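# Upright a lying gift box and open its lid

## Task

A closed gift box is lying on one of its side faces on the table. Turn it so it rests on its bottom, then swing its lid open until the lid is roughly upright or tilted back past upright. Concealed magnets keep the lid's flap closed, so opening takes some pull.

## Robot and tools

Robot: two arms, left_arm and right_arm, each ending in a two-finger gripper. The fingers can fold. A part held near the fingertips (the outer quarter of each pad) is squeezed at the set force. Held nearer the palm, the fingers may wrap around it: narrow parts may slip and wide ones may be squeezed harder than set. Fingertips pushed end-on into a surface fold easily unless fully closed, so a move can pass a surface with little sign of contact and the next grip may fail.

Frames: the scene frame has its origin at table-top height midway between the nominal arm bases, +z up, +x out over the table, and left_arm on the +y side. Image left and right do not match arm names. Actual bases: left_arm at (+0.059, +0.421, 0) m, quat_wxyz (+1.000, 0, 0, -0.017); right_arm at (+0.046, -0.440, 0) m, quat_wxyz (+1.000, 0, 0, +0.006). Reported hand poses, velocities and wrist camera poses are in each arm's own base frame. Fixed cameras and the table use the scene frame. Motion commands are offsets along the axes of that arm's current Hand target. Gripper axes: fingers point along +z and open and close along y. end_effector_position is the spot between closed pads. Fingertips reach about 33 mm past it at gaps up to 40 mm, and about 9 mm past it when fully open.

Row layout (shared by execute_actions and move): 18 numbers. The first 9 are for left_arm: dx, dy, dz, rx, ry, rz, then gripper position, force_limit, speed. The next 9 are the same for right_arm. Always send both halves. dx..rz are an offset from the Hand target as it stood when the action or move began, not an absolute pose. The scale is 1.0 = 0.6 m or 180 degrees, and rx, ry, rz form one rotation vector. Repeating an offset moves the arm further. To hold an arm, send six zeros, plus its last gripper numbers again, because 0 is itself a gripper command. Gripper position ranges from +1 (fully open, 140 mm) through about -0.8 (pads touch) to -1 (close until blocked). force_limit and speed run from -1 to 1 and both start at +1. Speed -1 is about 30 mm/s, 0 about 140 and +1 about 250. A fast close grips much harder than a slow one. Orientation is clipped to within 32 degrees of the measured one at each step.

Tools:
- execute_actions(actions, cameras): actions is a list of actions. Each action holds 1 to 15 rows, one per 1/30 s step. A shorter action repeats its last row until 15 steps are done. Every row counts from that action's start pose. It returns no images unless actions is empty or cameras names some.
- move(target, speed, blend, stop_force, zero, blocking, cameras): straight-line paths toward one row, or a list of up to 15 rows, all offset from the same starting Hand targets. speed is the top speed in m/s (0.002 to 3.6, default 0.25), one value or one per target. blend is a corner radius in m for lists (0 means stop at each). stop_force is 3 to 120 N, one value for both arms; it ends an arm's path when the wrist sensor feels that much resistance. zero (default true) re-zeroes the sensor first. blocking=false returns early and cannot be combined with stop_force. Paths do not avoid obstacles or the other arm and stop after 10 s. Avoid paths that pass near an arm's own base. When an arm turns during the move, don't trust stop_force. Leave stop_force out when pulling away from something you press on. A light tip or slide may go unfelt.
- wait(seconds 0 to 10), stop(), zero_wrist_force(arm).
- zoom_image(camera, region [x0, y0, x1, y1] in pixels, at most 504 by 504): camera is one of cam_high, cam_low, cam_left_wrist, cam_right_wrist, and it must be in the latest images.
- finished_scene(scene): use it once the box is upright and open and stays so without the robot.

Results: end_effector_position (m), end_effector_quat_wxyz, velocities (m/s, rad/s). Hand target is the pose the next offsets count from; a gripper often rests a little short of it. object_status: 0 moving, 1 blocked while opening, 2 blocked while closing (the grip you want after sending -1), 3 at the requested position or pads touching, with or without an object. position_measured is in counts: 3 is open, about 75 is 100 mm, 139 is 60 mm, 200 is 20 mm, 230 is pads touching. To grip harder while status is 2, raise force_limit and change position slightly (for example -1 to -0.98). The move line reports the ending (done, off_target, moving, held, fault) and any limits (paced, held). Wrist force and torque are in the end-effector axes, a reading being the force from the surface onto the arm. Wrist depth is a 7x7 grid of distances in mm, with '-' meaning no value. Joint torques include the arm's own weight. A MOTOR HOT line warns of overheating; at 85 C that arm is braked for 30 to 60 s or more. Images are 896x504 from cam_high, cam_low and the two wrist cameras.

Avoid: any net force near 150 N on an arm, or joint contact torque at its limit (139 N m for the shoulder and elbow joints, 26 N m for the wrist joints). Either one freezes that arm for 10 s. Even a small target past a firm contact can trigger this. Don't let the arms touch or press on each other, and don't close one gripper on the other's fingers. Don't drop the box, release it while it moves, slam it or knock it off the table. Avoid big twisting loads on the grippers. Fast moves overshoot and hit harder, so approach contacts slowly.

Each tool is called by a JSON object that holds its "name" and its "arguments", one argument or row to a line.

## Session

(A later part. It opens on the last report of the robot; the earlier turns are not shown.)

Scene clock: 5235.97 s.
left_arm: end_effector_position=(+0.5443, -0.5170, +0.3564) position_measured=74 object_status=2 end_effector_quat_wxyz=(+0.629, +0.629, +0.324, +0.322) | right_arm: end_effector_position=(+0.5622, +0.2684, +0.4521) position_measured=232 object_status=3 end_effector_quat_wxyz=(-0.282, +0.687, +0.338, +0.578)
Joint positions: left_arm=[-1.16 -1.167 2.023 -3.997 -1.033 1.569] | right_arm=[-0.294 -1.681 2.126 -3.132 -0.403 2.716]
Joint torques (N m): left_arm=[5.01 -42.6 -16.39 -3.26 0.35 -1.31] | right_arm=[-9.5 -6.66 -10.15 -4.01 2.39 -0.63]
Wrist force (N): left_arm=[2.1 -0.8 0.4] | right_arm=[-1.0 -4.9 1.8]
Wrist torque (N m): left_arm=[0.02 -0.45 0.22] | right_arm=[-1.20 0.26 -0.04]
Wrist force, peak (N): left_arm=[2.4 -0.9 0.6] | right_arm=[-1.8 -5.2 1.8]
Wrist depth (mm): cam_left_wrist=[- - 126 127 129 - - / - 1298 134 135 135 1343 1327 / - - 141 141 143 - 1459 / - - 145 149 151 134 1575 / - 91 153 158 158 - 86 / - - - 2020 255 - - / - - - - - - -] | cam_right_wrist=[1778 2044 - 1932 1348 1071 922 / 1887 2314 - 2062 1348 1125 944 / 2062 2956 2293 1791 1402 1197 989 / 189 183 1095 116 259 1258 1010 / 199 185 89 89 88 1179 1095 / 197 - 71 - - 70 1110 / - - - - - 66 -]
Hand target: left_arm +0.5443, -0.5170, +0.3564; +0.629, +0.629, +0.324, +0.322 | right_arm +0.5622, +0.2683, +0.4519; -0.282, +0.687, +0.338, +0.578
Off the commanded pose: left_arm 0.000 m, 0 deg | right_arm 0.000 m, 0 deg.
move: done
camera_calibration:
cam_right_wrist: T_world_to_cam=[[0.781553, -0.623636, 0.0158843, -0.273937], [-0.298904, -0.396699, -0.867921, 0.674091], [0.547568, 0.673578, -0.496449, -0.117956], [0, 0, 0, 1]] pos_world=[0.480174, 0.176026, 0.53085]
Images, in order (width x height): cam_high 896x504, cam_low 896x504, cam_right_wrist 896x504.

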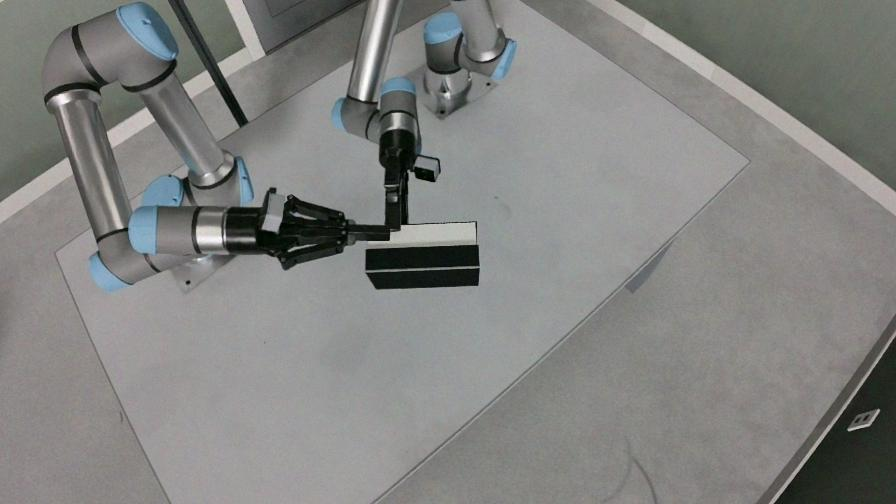

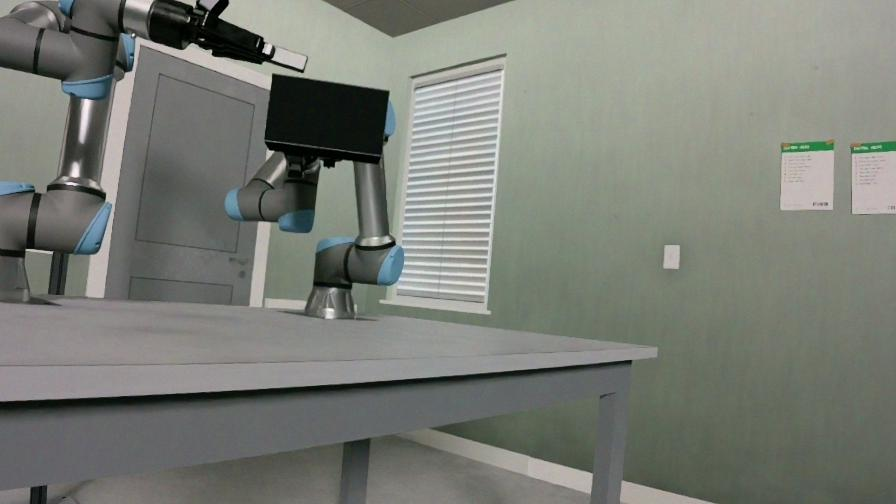

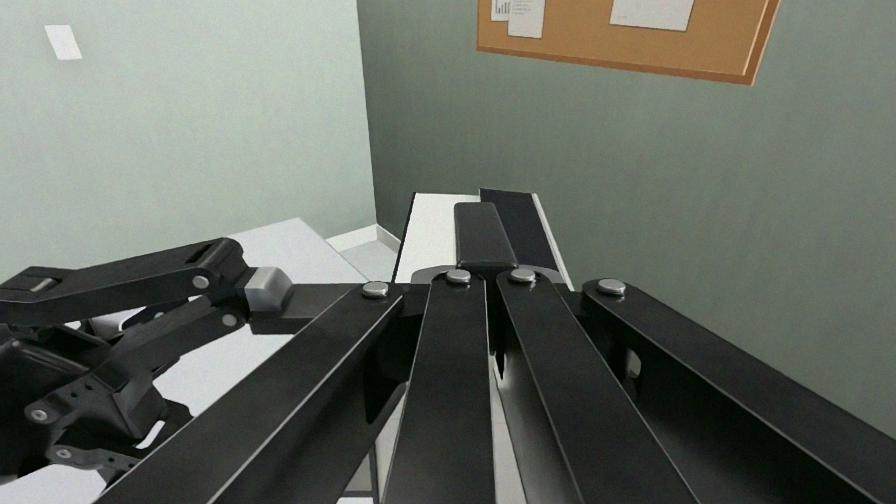

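{"name": "move", "arguments": {
  "target": [
    [0,0,0,0,0,0,-1,1,0.8,0,0.0533,0,0,0.0556,0,-0.055,-1,-0.3],
    [0,0,0,0,0,0,-1,1,0.8,-0.0475,0.0533,0.0084,0,0.0556,0,-0.055,-1,-0.3]
  ],
  "speed": [0.12,0.04],
  "cameras": ["cam_high","cam_low","cam_right_wrist"]
}}

{"name": "zoom_image", "arguments": {
  "camera": "cam_right_wrist",
  "region": [250, 80, 710, 380]
}}

Scene clock: 5266.47 s.
left_arm: end_effector_position=(+0.5443, -0.5170, +0.3564) position_measured=74 object_status=2 end_effector_quat_wxyz=(+0.629, +0.629, +0.324, +0.322) | right_arm: end_effector_position=(+0.5876, +0.2488, +0.4228) position_measured=136 object_status=3 end_effector_quat_wxyz=(-0.311, +0.634, +0.312, +0.636) end_effector_velocity=(+0.000, +0.000, +0.001) end_effector_angular_velocity=(+0.000, +0.002, +0.000)
Joint positions: left_arm=[-1.16 -1.167 2.023 -3.997 -1.033 1.569] | right_arm=[-0.335 -1.384 2.1 -3.863 -0.323 3.144]
Joint velocities: left_arm=[within noise] | right_arm=[0 -0.002 -0.001 0.006 0 -0.001]
Joint torques (N m): left_arm=[5.64 -43.31 -16.65 -3.34 0.15 -1.2] | right_arm=[7.22 -38.48 -30.53 1.3 -1.62 1.2]
Wrist force (N): left_arm=[2.3 -0.4 0.2] | right_arm=[-1.2 -5.4 2.1]
Wrist torque (N m): left_arm=[0.10 -0.51 0.22] | right_arm=[-1.38 0.48 -0.15]
Wrist force, peak (N): left_arm=[2.6 -0.7 0.2] | right_arm=[-2.0 -5.3 2.2]
Wrist depth (mm): cam_left_wrist=[1193 - 126 127 129 1170 - / 366 - 134 135 135 1415 - / - - 141 141 142 - - / - - 146 151 151 131 1477 / - 91 153 158 158 - 86 / - - - - 194 - - / - - - - 221 - -] | cam_right_wrist=[1804 2251 2478 1845 1348 1062 899 / 1845 1932 2336 1859 1378 1086 929 / 1716 2382 2638 1716 1496 1131 944 / 166 168 130 194 143 1214 926 / 204 84 110 142 125 92 919 / - 71 - 151 1859 - 74 / - - - 160 - - -]
Hand target: left_arm +0.5443, -0.5170, +0.3564; +0.629, +0.629, +0.324, +0.322 | right_arm +0.5876, +0.2488, +0.4231; -0.311, +0.634, +0.312, +0.636
Off the commanded pose: left_arm 0.000 m, 0 deg | right_arm 0.000 m, 0 deg.
move: done
camera_calibration:
cam_right_wrist: T_world_to_cam=[[0.780329, -0.625249, 0.0122731, -0.302877], [-0.202543, -0.27125, -0.940957, 0.591626], [0.591662, 0.73177, -0.338304, -0.240495], [0, 0, 0, 1]] pos_world=[0.498465, 0.147092, 0.479051]
Images, in order (width x height): cam_high 896x504, cam_low 896x504, cam_right_wrist 896x504.

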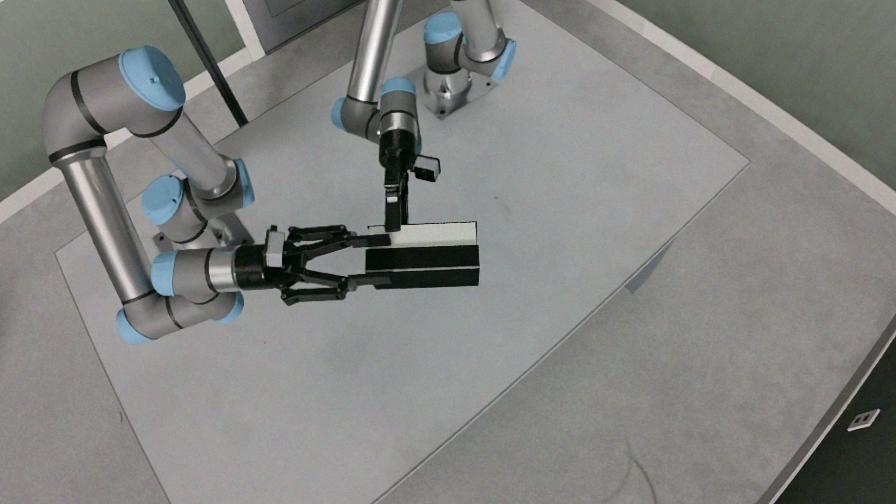

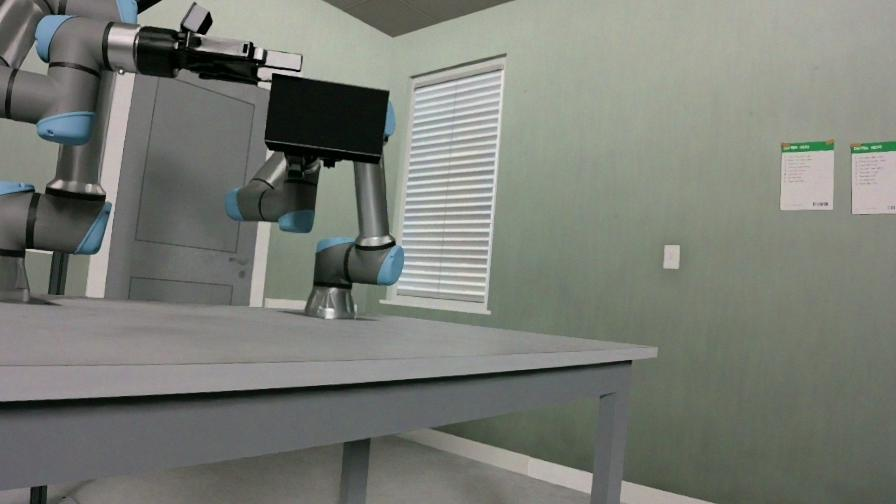

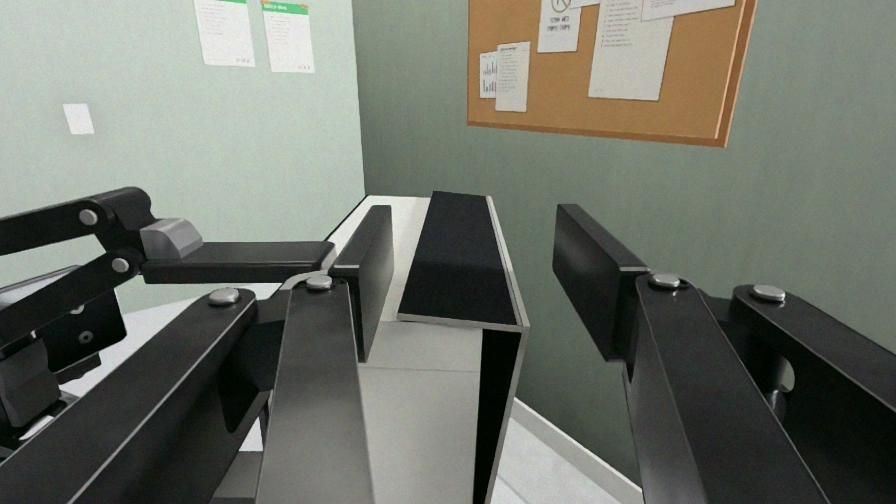

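Scaled by 1.096 from the camera's 896x504 image, which has a finer 1280x720 frame.

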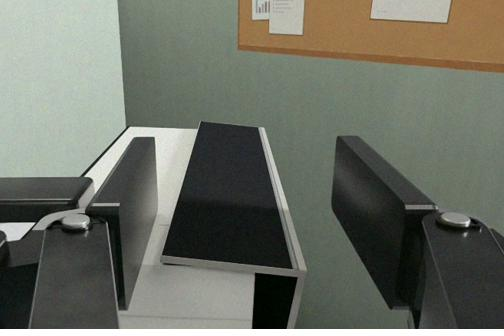

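{"name": "move", "arguments": {
  "target": [
    [0,0,0,0,0,0,-1,1,0.8,-0.0098,0.0678,0,0,0,0.111,-0.055,-1,-0.3],
    [0,0,0,0,0,0,-1,1,0.8,-0.0423,0.1282,0,0,0,0.2222,-0.055,-1,-0.3],
    [0,0,0,0,0,0,-1,1,0.8,-0.0935,0.1737,0,0,0,0.3333,-0.055,-1,-0.3]
  ],
  "speed": 0.25,
  "blend": [0.006,0.006,0],
  "cameras": ["cam_high","cam_low","cam_right_wrist"]
}}

Scene clock: 5332.37 s.
left_arm: end_effector_position=(+0.5443, -0.5170, +0.3564) position_measured=74 object_status=2 end_effector_quat_wxyz=(+0.629, +0.629, +0.324, +0.322) | right_arm: end_effector_position=(+0.6703, +0.1849, +0.3673) position_measured=136 object_status=3 end_effector_quat_wxyz=(-0.587, +0.705, -0.046, +0.395)
Joint positions: left_arm=[-1.16 -1.167 2.023 -3.997 -1.033 1.569] | right_arm=[-0.406 -1.113 1.896 -3.932 -0.253 4.192]
Joint torques (N m): left_arm=[4.86 -43.1 -16.36 -3.41 -0.18 -1.2] | right_arm=[4.73 -50.49 -9.65 1.23 -1.81 0.15]
Wrist force (N): left_arm=[2.1 -0.6 0.1] | right_arm=[-2.3 -8.5 1.9]
Wrist torque (N m): left_arm=[0.07 -0.46 0.22] | right_arm=[-1.77 0.51 0.11]
Wrist force, peak (N): left_arm=[2.5 -0.8 0.3] | right_arm=[-2.4 -8.8 2.0]
Wrist depth (mm): cam_left_wrist=[- - 127 127 129 - 1237 / - - 134 135 135 1335 - / - - 141 141 142 - - / - - 145 150 151 123 1700 / - 91 153 156 158 - 88 / - - - 354 329 - - / - - 430 373 - - -] | cam_right_wrist=[2133 - 1728 1435 1227 1152 958 / 1978 2853 2097 1752 1514 1305 1115 / 2210 2756 3608 - 1791 1543 1326 / 2359 2405 130 - 141 1859 1452 / - 84 110 279 125 92 371 / - 71 - 242 876 - 74 / - - - 198 743 - -]
Hand target: left_arm +0.5443, -0.5170, +0.3564; +0.629, +0.629, +0.324, +0.322 | right_arm +0.6702, +0.1850, +0.3673; -0.587, +0.705, -0.047, +0.395
Off the commanded pose: left_arm 0.000 m, 0 deg | right_arm 0.000 m, 0 deg.
move: done
camera_calibration:
cam_right_wrist: T_world_to_cam=[[0.394755, -0.325071, -0.859359, 0.116377], [-0.84914, 0.228133, -0.476357, 0.709174], [0.350898, 0.91776, -0.185975, -0.190393], [0, 0, 0, 1]] pos_world=[0.623056, 0.0507799, 0.402421]
Images, in order (width x height): cam_high 896x504, cam_low 896x504, cam_right_wrist 896x504.

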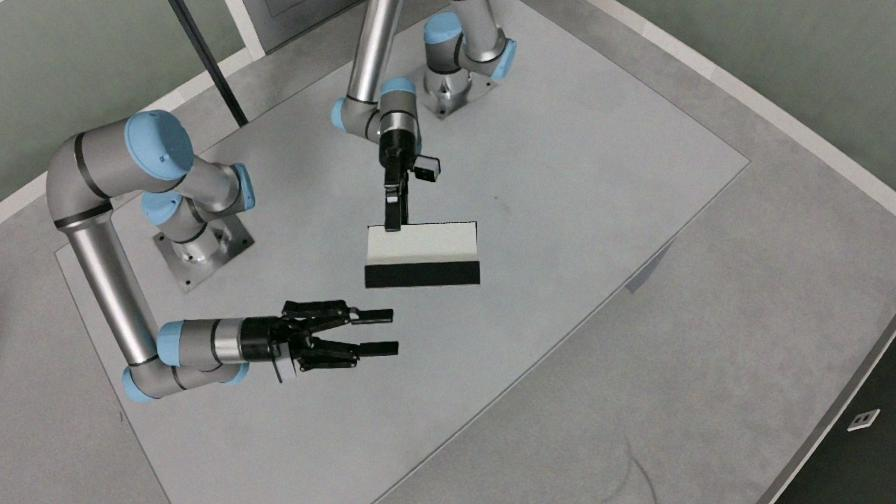

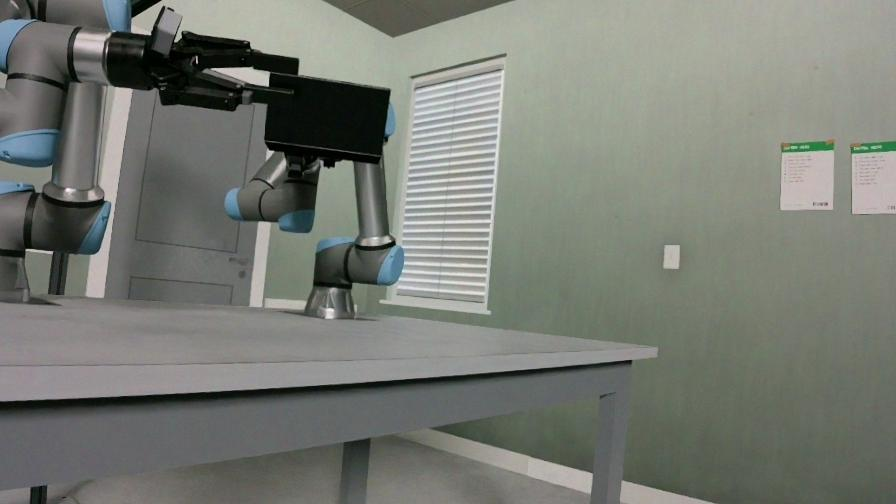

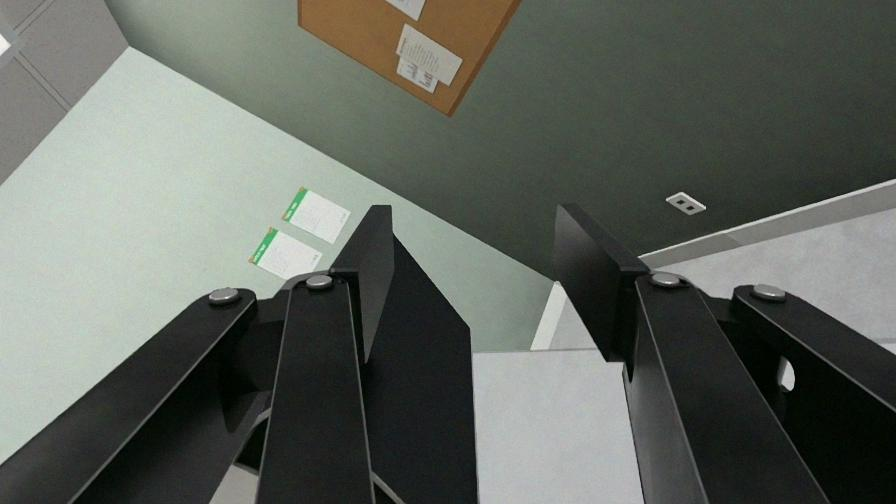

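{"name": "zoom_image", "arguments": {
  "camera": "cam_high",
  "region": [330, 190, 510, 310]
}}

{"name": "zoom_image", "arguments": {
  "camera": "cam_right_wrist",
  "region": [250, 180, 650, 504]
}}

Scaled by 2.800 from the camera's 896x504 image, which has a finer 1280x720 frame.

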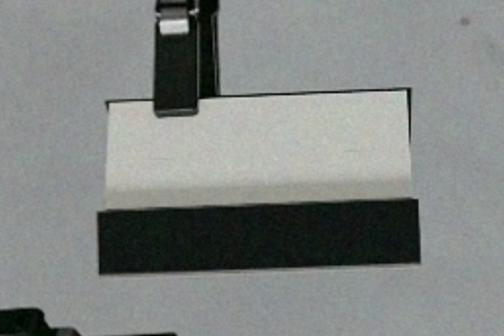

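Scaled by 1.260 from the camera's 896x504 image, which has a finer 1280x720 frame.

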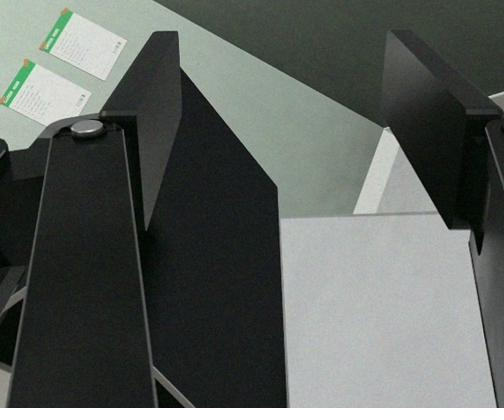

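{"name": "move", "arguments": {
  "target": [
    [0,0,0,0,0,0,-1,1,0.8,0,0,-0.1333,0,0,0,-0.055,-1,-0.3],
    [0,0,0,0,0,0,-1,1,0.8,-0.1107,-0.0843,-0.1333,0,0,-0.1889,-1,-1,-0.3]
  ],
  "speed": [0.2,0.25],
  "cameras": ["cam_low","cam_right_wrist"]
}}

{"name": "zoom_image", "arguments": {
  "camera": "cam_right_wrist",
  "region": [250, 80, 710, 400]
}}

Scene clock: 5444.40 s.
left_arm: end_effector_position=(+0.5443, -0.5170, +0.3564) position_measured=74 object_status=2 end_effector_quat_wxyz=(+0.629, +0.629, +0.324, +0.322) | right_arm: end_effector_position=(+0.5558, +0.1724, +0.3775) position_measured=232 object_status=3 end_effector_quat_wxyz=(-0.446, +0.688, +0.162, +0.550)
Joint positions: left_arm=[-1.16 -1.167 2.023 -3.997 -1.033 1.569] | right_arm=[-0.565 -1.342 2.21 -4.028 -0.094 3.611]
Joint torques (N m): left_arm=[5.15 -43.73 -18.2 -3.5 -0.25 -1.27] | right_arm=[-2.47 -38.22 -2.02 1.47 -1.51 -1.08]
Wrist force (N): left_arm=[2.2 -0.6 0.3] | right_arm=[-1.0 -6.9 1.9]
Wrist torque (N m): left_arm=[0.08 -0.47 0.22] | right_arm=[-1.59 0.31 0.12]
Wrist force, peak (N): left_arm=[2.5 -0.9 0.3] | right_arm=[-2.3 -8.8 4.5]
Wrist depth (mm): cam_left_wrist=[1206 1218 127 127 129 - - / - - 134 134 136 1432 - / - 1441 140 143 142 1861 1630 / - - 145 149 151 133 - / - 88 153 158 158 - 86 / - - - 263 162 - - / - - - 291 276 - -] | cam_right_wrist=[2133 2230 2251 1728 1326 1105 922 / 1947 2314 2582 1963 1553 1152 951 / 2097 2190 246 380 - 1319 1018 / 1804 251 218 127 1817 1418 1152 / 282 286 84 89 88 83 1284 / 277 - 71 - - 70 1319 / - - - - - 66 -]
Hand target: left_arm +0.5443, -0.5170, +0.3564; +0.629, +0.629, +0.324, +0.322 | right_arm +0.5558, +0.1724, +0.3775; -0.446, +0.688, +0.162, +0.550
Off the commanded pose: left_arm 0.000 m, 0 deg | right_arm 0.000 m, 0 deg.
move: done
camera_calibration:
cam_right_wrist: T_world_to_cam=[[0.705205, -0.566167, -0.42678, -0.127996], [-0.528762, -0.0189655, -0.848559, 0.624667], [0.472332, 0.824072, -0.312742, -0.140379], [0, 0, 0, 1]] pos_world=[0.486869, 0.0550625, 0.431538]
Images, in order (width x height): cam_low 896x504, cam_right_wrist 896x504.

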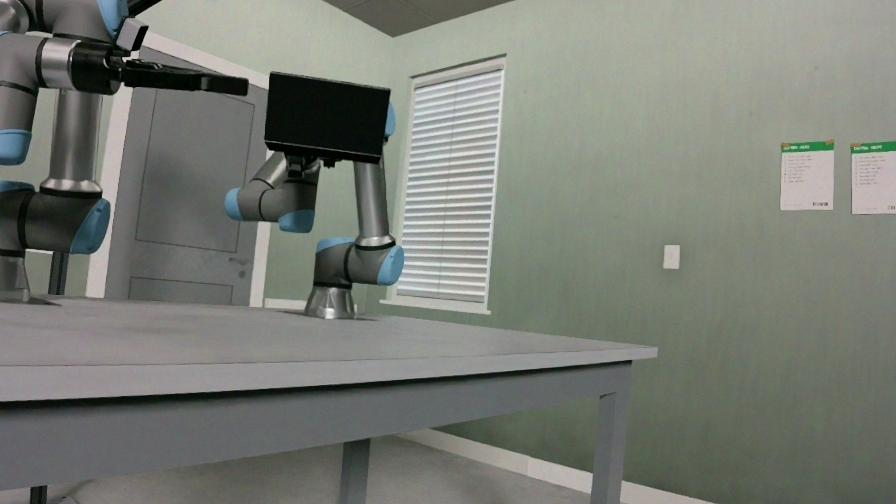

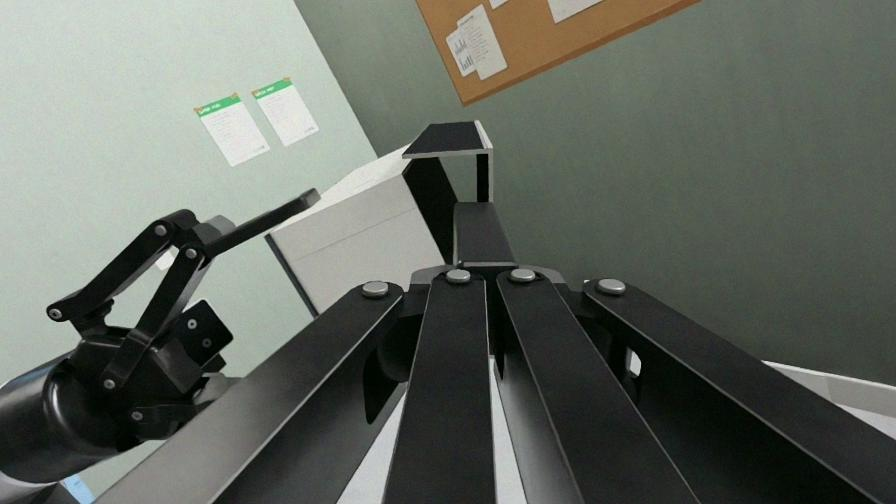

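Scaled by 1.096 from the camera's 896x504 image, which has a finer 1280x720 frame.

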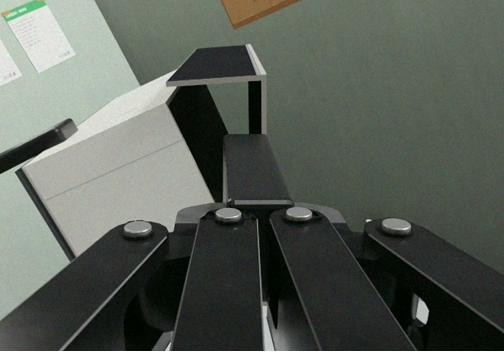

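{"name": "move", "arguments": {
  "target": [
    [0,0,0,0,0,0,-1,1,0.8,0.005,-0.01,0,0,0,0,-1,-1,-0.3],
    [0,0,0,0,0,0,-1,1,0.8,0.005,-0.01,0.125,0,0,0,-1,-1,-0.3]
  ],
  "speed": [0.1,0.1],
  "cameras": ["cam_high","cam_right_wrist"]
}}

{"name": "zoom_image", "arguments": {
  "camera": "cam_right_wrist",
  "region": [250, 80, 710, 400]
}}

Scene clock: 5483.47 s.
left_arm: end_effector_position=(+0.5443, -0.5170, +0.3564) position_measured=74 object_status=2 end_effector_quat_wxyz=(+0.629, +0.629, +0.324, +0.322) | right_arm: end_effector_position=(+0.5984, +0.2342, +0.3829) position_measured=232 object_status=3 end_effector_quat_wxyz=(-0.446, +0.688, +0.162, +0.550)
Joint positions: left_arm=[-1.16 -1.167 2.023 -3.997 -1.033 1.569] | right_arm=[-0.362 -1.285 2.108 -3.971 -0.297 3.598]
Joint torques (N m): left_arm=[4.68 -43.23 -18.26 -3.56 -0.3 -1.2] | right_arm=[0.05 -41.77 -3.41 -2.61 0.04 0.2]
Wrist force (N): left_arm=[2.2 -0.6 0.1] | right_arm=[-0.9 -6.6 1.9]
Wrist torque (N m): left_arm=[0.08 -0.48 0.22] | right_arm=[-1.53 0.31 0.12]
Wrist force, peak (N): left_arm=[2.6 -0.8 0.4] | right_arm=[-1.0 -6.9 3.2]
Wrist depth (mm): cam_left_wrist=[- - 126 127 128 - 1224 / - - 134 135 135 1270 1450 / - - 141 141 142 - - / - - 145 150 151 124 - / - 91 153 158 158 - 86 / - - - 259 236 - - / - - 2168 279 259 - -] | cam_right_wrist=[1963 2210 - 1636 1278 1053 892 / - 2251 2293 1704 1460 1146 962 / 2251 2293 - 163 1469 1258 1062 / 2097 2115 145 127 154 1386 1131 / 182 150 95 89 88 82 1174 / 194 - 71 - - 70 1278 / - - - - - 66 -]
Hand target: left_arm +0.5443, -0.5170, +0.3564; +0.629, +0.629, +0.324, +0.322 | right_arm +0.5984, +0.2342, +0.3829; -0.446, +0.688, +0.162, +0.550
Off the commanded pose: left_arm 0.000 m, 0 deg | right_arm 0.000 m, 0 deg.
move: done
camera_calibration:
cam_right_wrist: T_world_to_cam=[[0.705268, -0.566107, -0.426755, -0.120823], [-0.528746, -0.0190397, -0.848566, 0.653089], [0.472254, 0.824112, -0.312755, -0.209713], [0, 0, 0, 1]] pos_world=[0.529569, 0.116863, 0.437038]
Images, in order (width x height): cam_high 896x504, cam_right_wrist 896x504.

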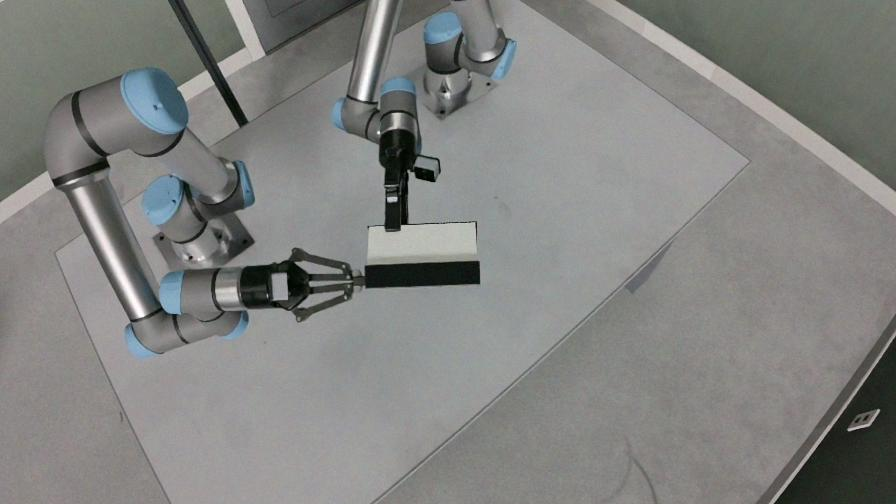

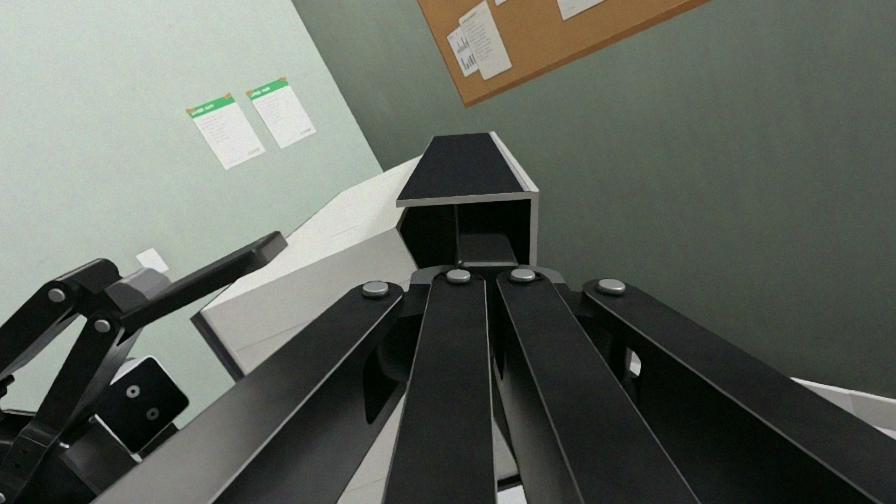

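Scaled by 1.096 from the camera's 896x504 image, which has a finer 1280x720 frame.

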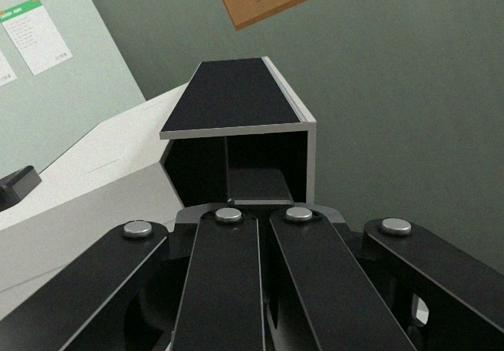

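{"name": "move", "arguments": {
  "target": [
    [0,0,0,0,0,0,-1,1,0.8,0.0002,0.046,0,0,0,0.1111,-1,-1,-0.3],
    [0,0,0,0,0,0,-1,1,0.8,-0.0155,0.089,0,0,0,0.2222,-1,-1,-0.3],
    [0,0,0,0,0,0,-1,1,0.8,-0.0448,0.1242,0,0,0,0.3333,-1,-1,-0.3]
  ],
  "speed": 0.2,
  "blend": [0.005,0.005,0],
  "cameras": ["cam_high","cam_low","cam_right_wrist"]
}}

{"name": "zoom_image", "arguments": {
  "camera": "cam_high",
  "region": [330, 190, 510, 340]
}}

Scene clock: 5495.37 s.
left_arm: end_effector_position=(+0.5443, -0.5170, +0.3564) position_measured=74 object_status=2 end_effector_quat_wxyz=(+0.629, +0.629, +0.324, +0.322) | right_arm: end_effector_position=(+0.6423, +0.2004, +0.3262) position_measured=232 object_status=3 end_effector_quat_wxyz=(+0.661, -0.676, +0.204, -0.253)
Joint positions: left_arm=[-1.16 -1.167 2.023 -3.997 -1.033 1.569] | right_arm=[-0.399 -1.086 2.008 -4.071 -0.26 4.646]
Joint torques (N m): left_arm=[4.99 -43.53 -18.9 -3.53 -0.48 -1.15] | right_arm=[-1.5 -48.5 -16.43 1.16 -0.61 -0.27]
Wrist force (N): left_arm=[2.3 -0.7 0.3] | right_arm=[-4.0 -9.3 3.0]
Wrist torque (N m): left_arm=[0.05 -0.49 0.22] | right_arm=[-1.96 0.76 -0.02]
Wrist force, peak (N): left_arm=[2.5 -0.9 0.4] | right_arm=[-4.2 -9.4 3.1]
Wrist depth (mm): cam_left_wrist=[- 191 129 127 129 - - / - 202 135 135 135 1291 - / 389 209 207 142 142 - - / - 222 146 149 151 124 1575 / - 91 153 158 158 - 89 / - - 2363 330 - - - / - - - 330 - - -] | cam_right_wrist=[1646 1543 1487 1460 1460 1394 1319 / - 1845 1873 1791 1817 1804 1478 / 1859 - 2171 - - 2079 401 / 2115 2853 2788 116 323 511 397 / 2097 - 84 89 88 195 391 / 2027 - 71 - - 70 345 / - - - - - 66 -]
Hand target: left_arm +0.5443, -0.5170, +0.3564; +0.629, +0.629, +0.324, +0.322 | right_arm +0.6423, +0.2004, +0.3263; +0.661, -0.676, +0.204, -0.253
Off the commanded pose: left_arm 0.000 m, 0 deg | right_arm 0.000 m, 0 deg.
move: done
camera_calibration:
cam_right_wrist: T_world_to_cam=[[0.0562036, -0.0627274, -0.996447, 0.306746], [-0.949623, 0.304834, -0.0727521, 0.579849], [0.308314, 0.950338, -0.0424347, -0.228463], [0, 0, 0, 1]] pos_world=[0.603836, 0.0596007, 0.338146]
Images, in order (width x height): cam_high 896x504, cam_low 896x504, cam_right_wrist 896x504.

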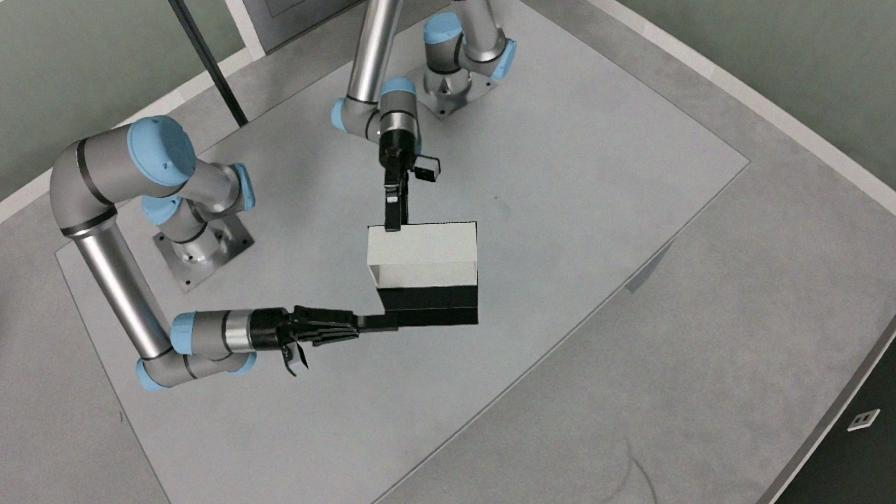

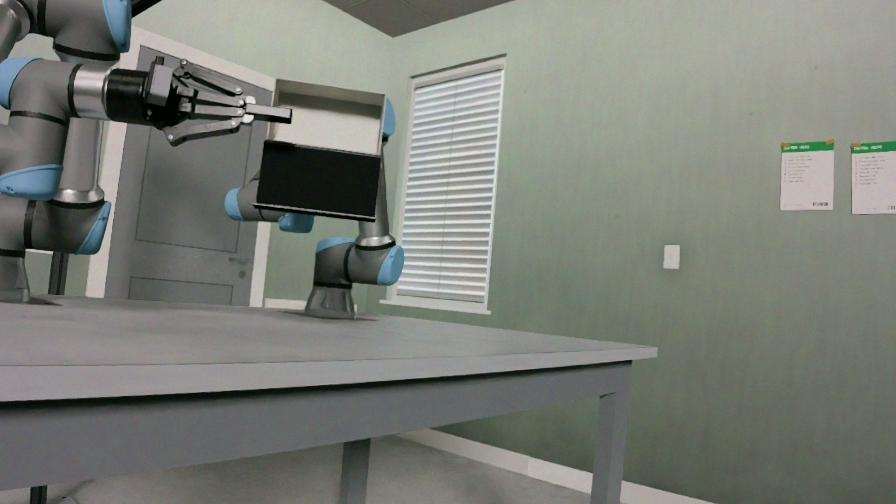

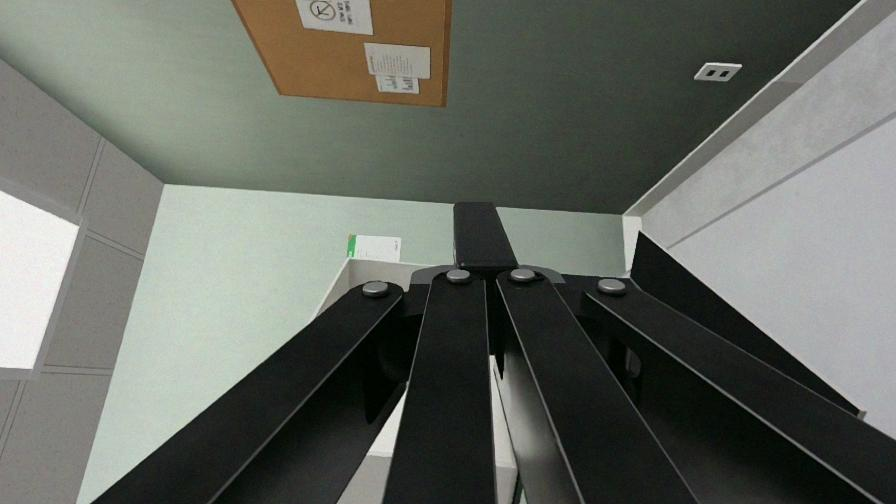

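Scaled by 2.800 from the camera's 896x504 image, which has a finer 1280x720 frame.

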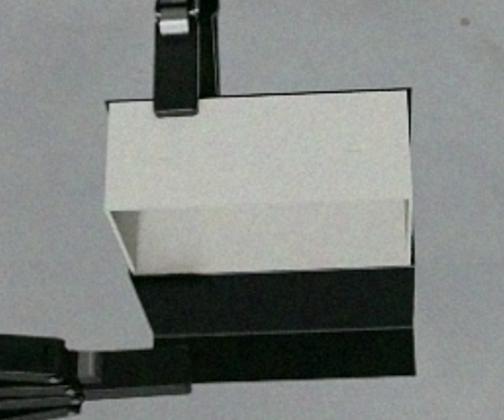

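{"name": "move", "arguments": {
  "target": [0,0,0,0,0,0,-1,1,0.8,0,0,-0.2,0,0,0,-1,-1,-0.3],
  "speed": 0.15,
  "cameras": ["all"]
}}

Scene clock: 5530.40 s.
left_arm: end_effector_position=(+0.5443, -0.5170, +0.3564) position_measured=74 object_status=2 end_effector_quat_wxyz=(+0.629, +0.629, +0.324, +0.322) | right_arm: end_effector_position=(+0.5688, +0.1056, +0.3260) position_measured=232 object_status=3 end_effector_quat_wxyz=(+0.660, -0.677, +0.204, -0.253) end_effector_velocity=(+0.000, +0.000, +0.000) end_effector_angular_velocity=(-0.001, +0.000, +0.000)
Joint positions: left_arm=[-1.16 -1.167 2.023 -3.997 -1.033 1.569] | right_arm=[-0.692 -1.172 2.161 -4.126 0.034 4.634]
Joint velocities: left_arm=[within noise] | right_arm=[0 0 -0.001 -0.005 0 0.005]
Joint torques (N m): left_arm=[4.43 -42.82 -19.96 -3.54 -0.69 -0.92] | right_arm=[-3.31 -31.05 -18.46 -1.96 1.27 1.15]
Wrist force (N): left_arm=[2.1 -0.8 0.2] | right_arm=[-3.6 -9.1 3.0]
Wrist torque (N m): left_arm=[0.02 -0.45 0.22] | right_arm=[-1.88 0.63 -0.16]
Wrist force, peak (N): left_arm=[2.6 -0.7 0.3] | right_arm=[-4.1 -9.1 4.9]
Wrist depth (mm): cam_left_wrist=[- 192 127 127 129 1199 - / - 202 135 135 135 1390 1432 / 387 211 144 141 142 - 1544 / - 221 147 149 151 134 1921 / - 91 138 156 155 - 90 / - - - 331 - - - / - - - 354 - - -] | cam_right_wrist=[1636 - 1583 1563 1533 1614 1371 / 2230 2027 2079 1859 1947 1873 406 / 1859 2853 2886 2853 - 565 400 / 2079 - 2667 121 368 548 396 / 2097 - 84 89 88 475 391 / 2062 - 71 - - 70 372 / - - - - - 66 -]
Hand target: left_arm +0.5443, -0.5170, +0.3564; +0.629, +0.629, +0.324, +0.322 | right_arm +0.5688, +0.1055, +0.3260; +0.661, -0.676, +0.204, -0.253
Off the commanded pose: left_arm 0.000 m, 0 deg | right_arm 0.000 m, 0 deg.
move: done
camera_calibration:
cam_left_wrist: T_world_to_cam=[[-0.00317436, 0.0119278, 0.999924, -0.341841], [-0.812367, -0.58313, 0.00437703, 0.14741], [0.583138, -0.812291, 0.0115408, -0.597275], [0, 0, 0, 1]] pos_world=[0.466959, -0.395125, 0.348063]
cam_right_wrist: T_world_to_cam=[[0.0548242, -0.0637534, -0.996459, 0.30563], [-0.949707, 0.304808, -0.0717536, 0.538655], [0.308303, 0.950278, -0.0438362, -0.11523], [0, 0, 0, 1]] pos_world=[0.530334, -0.0352004, 0.338147]

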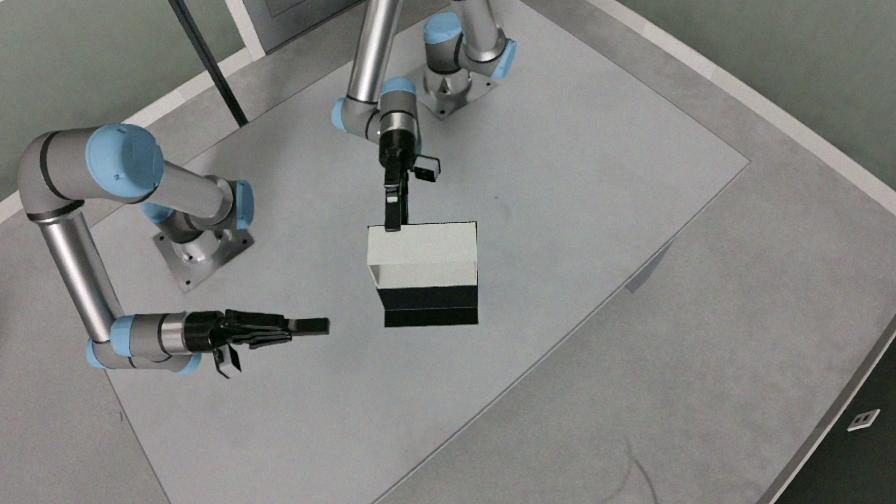

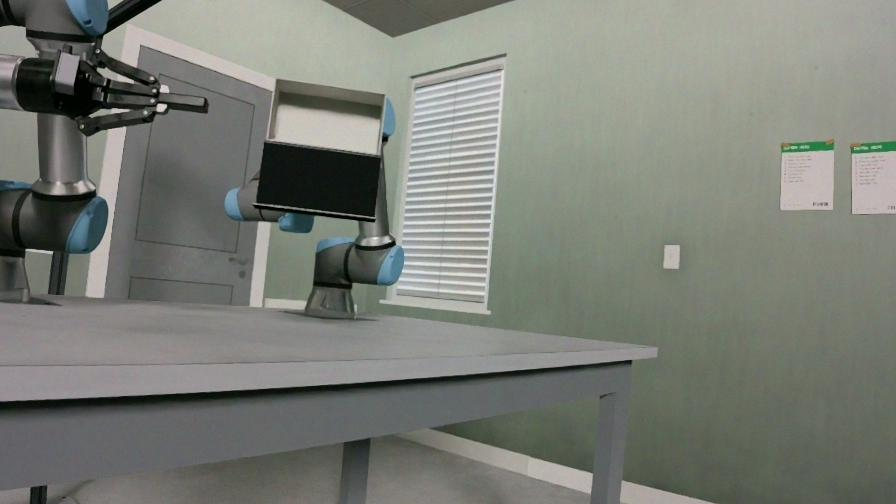

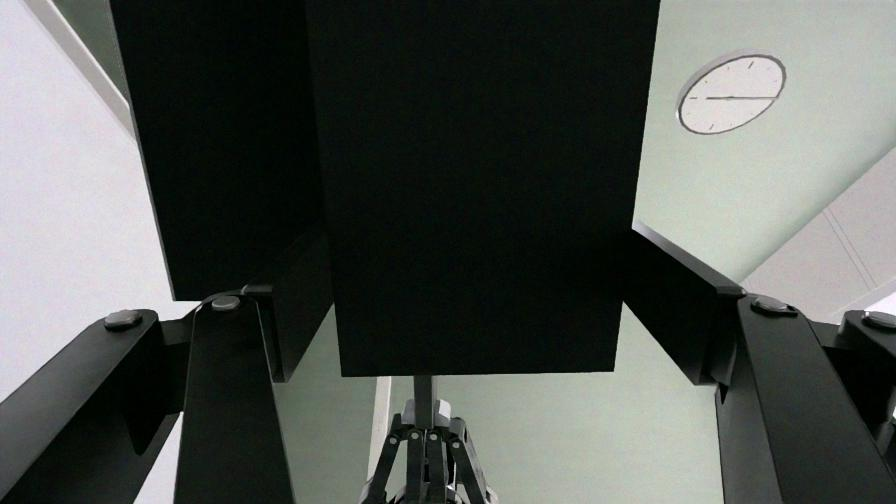

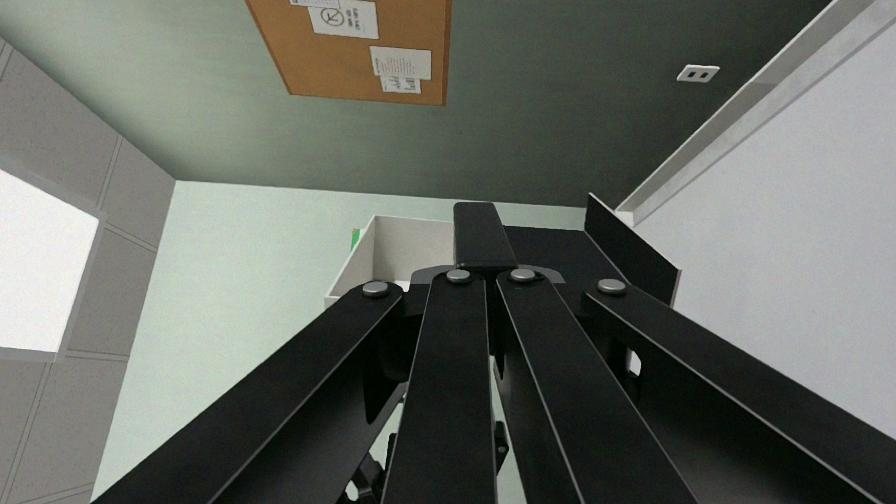

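{"name": "move", "arguments": {
  "target": [0,0,0,0,0,0,-1,1,0.8,-0.204,-0.0663,0.0758,0.0036,-0.1,0.023,0.85,-1,0.5],
  "speed": 0.12,
  "cameras": ["all"]
}}

Scene clock: 5683.80 s.
left_arm: end_effector_position=(+0.5443, -0.5170, +0.3564) position_measured=74 object_status=2 end_effector_quat_wxyz=(+0.629, +0.629, +0.324, +0.322) | right_arm: end_effector_position=(+0.4978, +0.2179, +0.3570) position_measured=22 object_status=3 end_effector_quat_wxyz=(+0.697, -0.696, +0.121, -0.121)
Joint positions: left_arm=[-1.16 -1.167 2.023 -3.997 -1.033 1.569] | right_arm=[-0.528 -1.249 2.155 -4.04 0.184 4.704]
Joint torques (N m): left_arm=[4.82 -42.63 -19.55 -3.53 -0.78 -0.88] | right_arm=[-9.22 -18.22 -9.05 -1.55 -1.59 -1.34]
Wrist force (N): left_arm=[2.3 -0.8 -0.1] | right_arm=[-4.0 -9.2 3.0]
Wrist torque (N m): left_arm=[0.02 -0.48 0.22] | right_arm=[-1.84 0.69 -0.05]
Wrist force, peak (N): left_arm=[2.6 -0.7 0.2] | right_arm=[-4.6 -9.8 3.8]
Wrist depth (mm): cam_left_wrist=[- 192 129 127 129 - - / - 201 135 135 135 1335 - / - 212 144 141 142 - - / - 224 146 149 151 1969 - / - 91 153 156 158 - 86 / - - - - 2294 - - / - - 208 351 2436 - -] | cam_right_wrist=[1614 2638 234 304 188 205 201 / 1947 2190 191 183 186 667 442 / 2011 2359 211 200 926 672 440 / 2210 116 266 390 288 140 421 / - 94 2610 318 337 132 93 / - 94 709 339 936 719 95 / - 2992 654 408 410 724 -]
Hand target: left_arm +0.5443, -0.5170, +0.3564; +0.629, +0.629, +0.324, +0.322 | right_arm +0.4978, +0.2179, +0.3569; +0.697, -0.696, +0.121, -0.121
Off the commanded pose: left_arm 0.000 m, 0 deg | right_arm 0.000 m, 0 deg.
move: done
camera_calibration:
cam_left_wrist: T_world_to_cam=[[-0.00317436, 0.0119278, 0.999924, -0.341841], [-0.812367, -0.58313, 0.00437703, 0.14741], [0.583138, -0.812291, 0.0115408, -0.597275], [0, 0, 0, 1]] pos_world=[0.466959, -0.395125, 0.348063]
cam_right_wrist: T_world_to_cam=[[0.00483583, -0.0183612, -0.99982, 0.363783], [-0.999984, -0.00292075, -0.00478299, 0.507387], [-0.0028324, 0.999827, -0.0183751, -0.0637085], [0, 0, 0, 1]] pos_world=[0.505439, 0.0718589, 0.364973]

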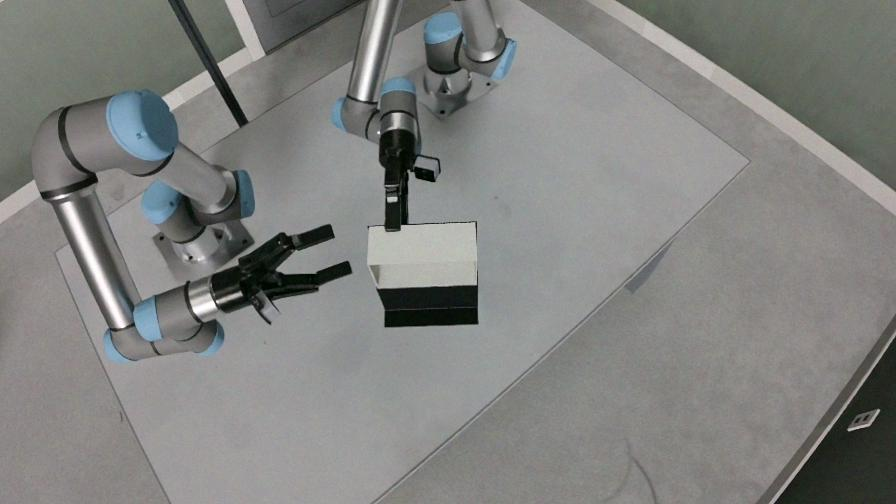

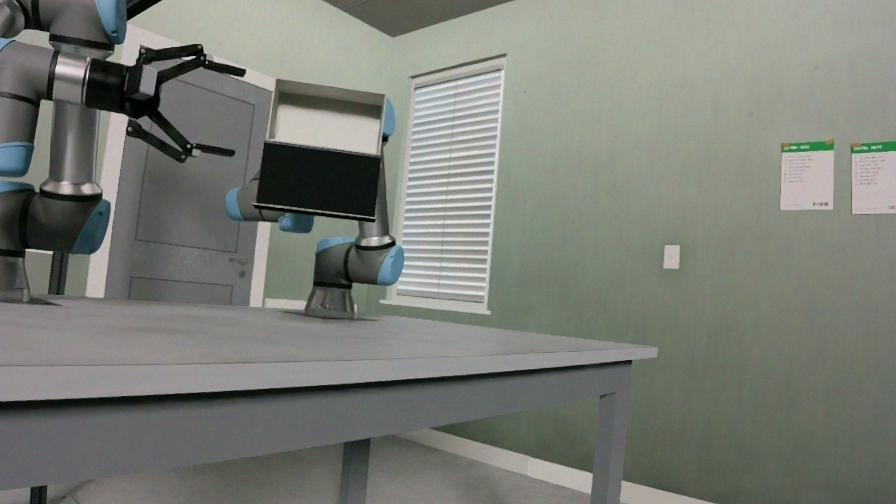

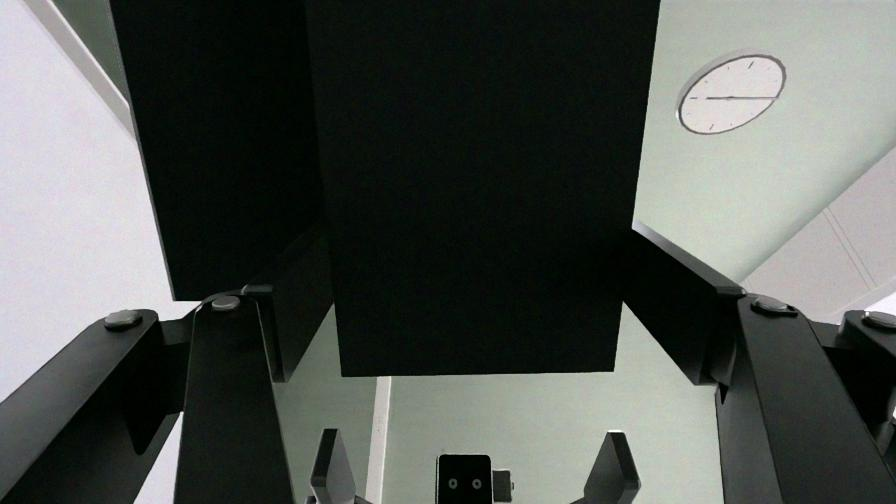

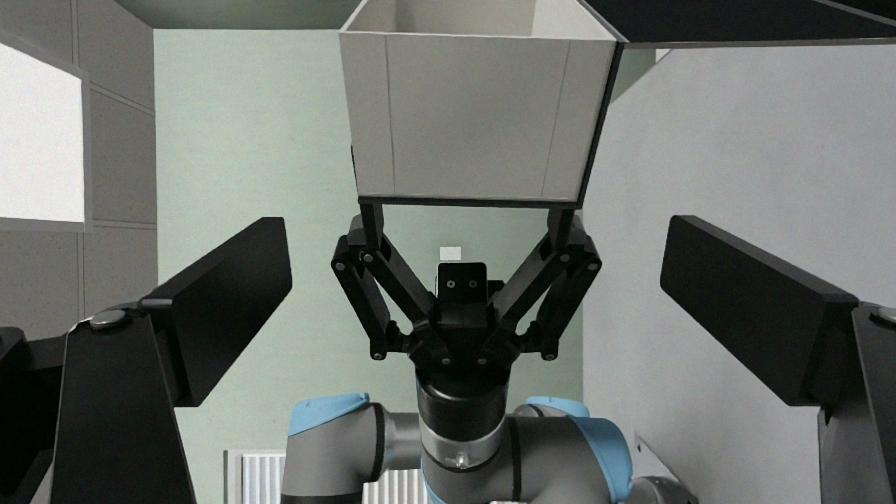

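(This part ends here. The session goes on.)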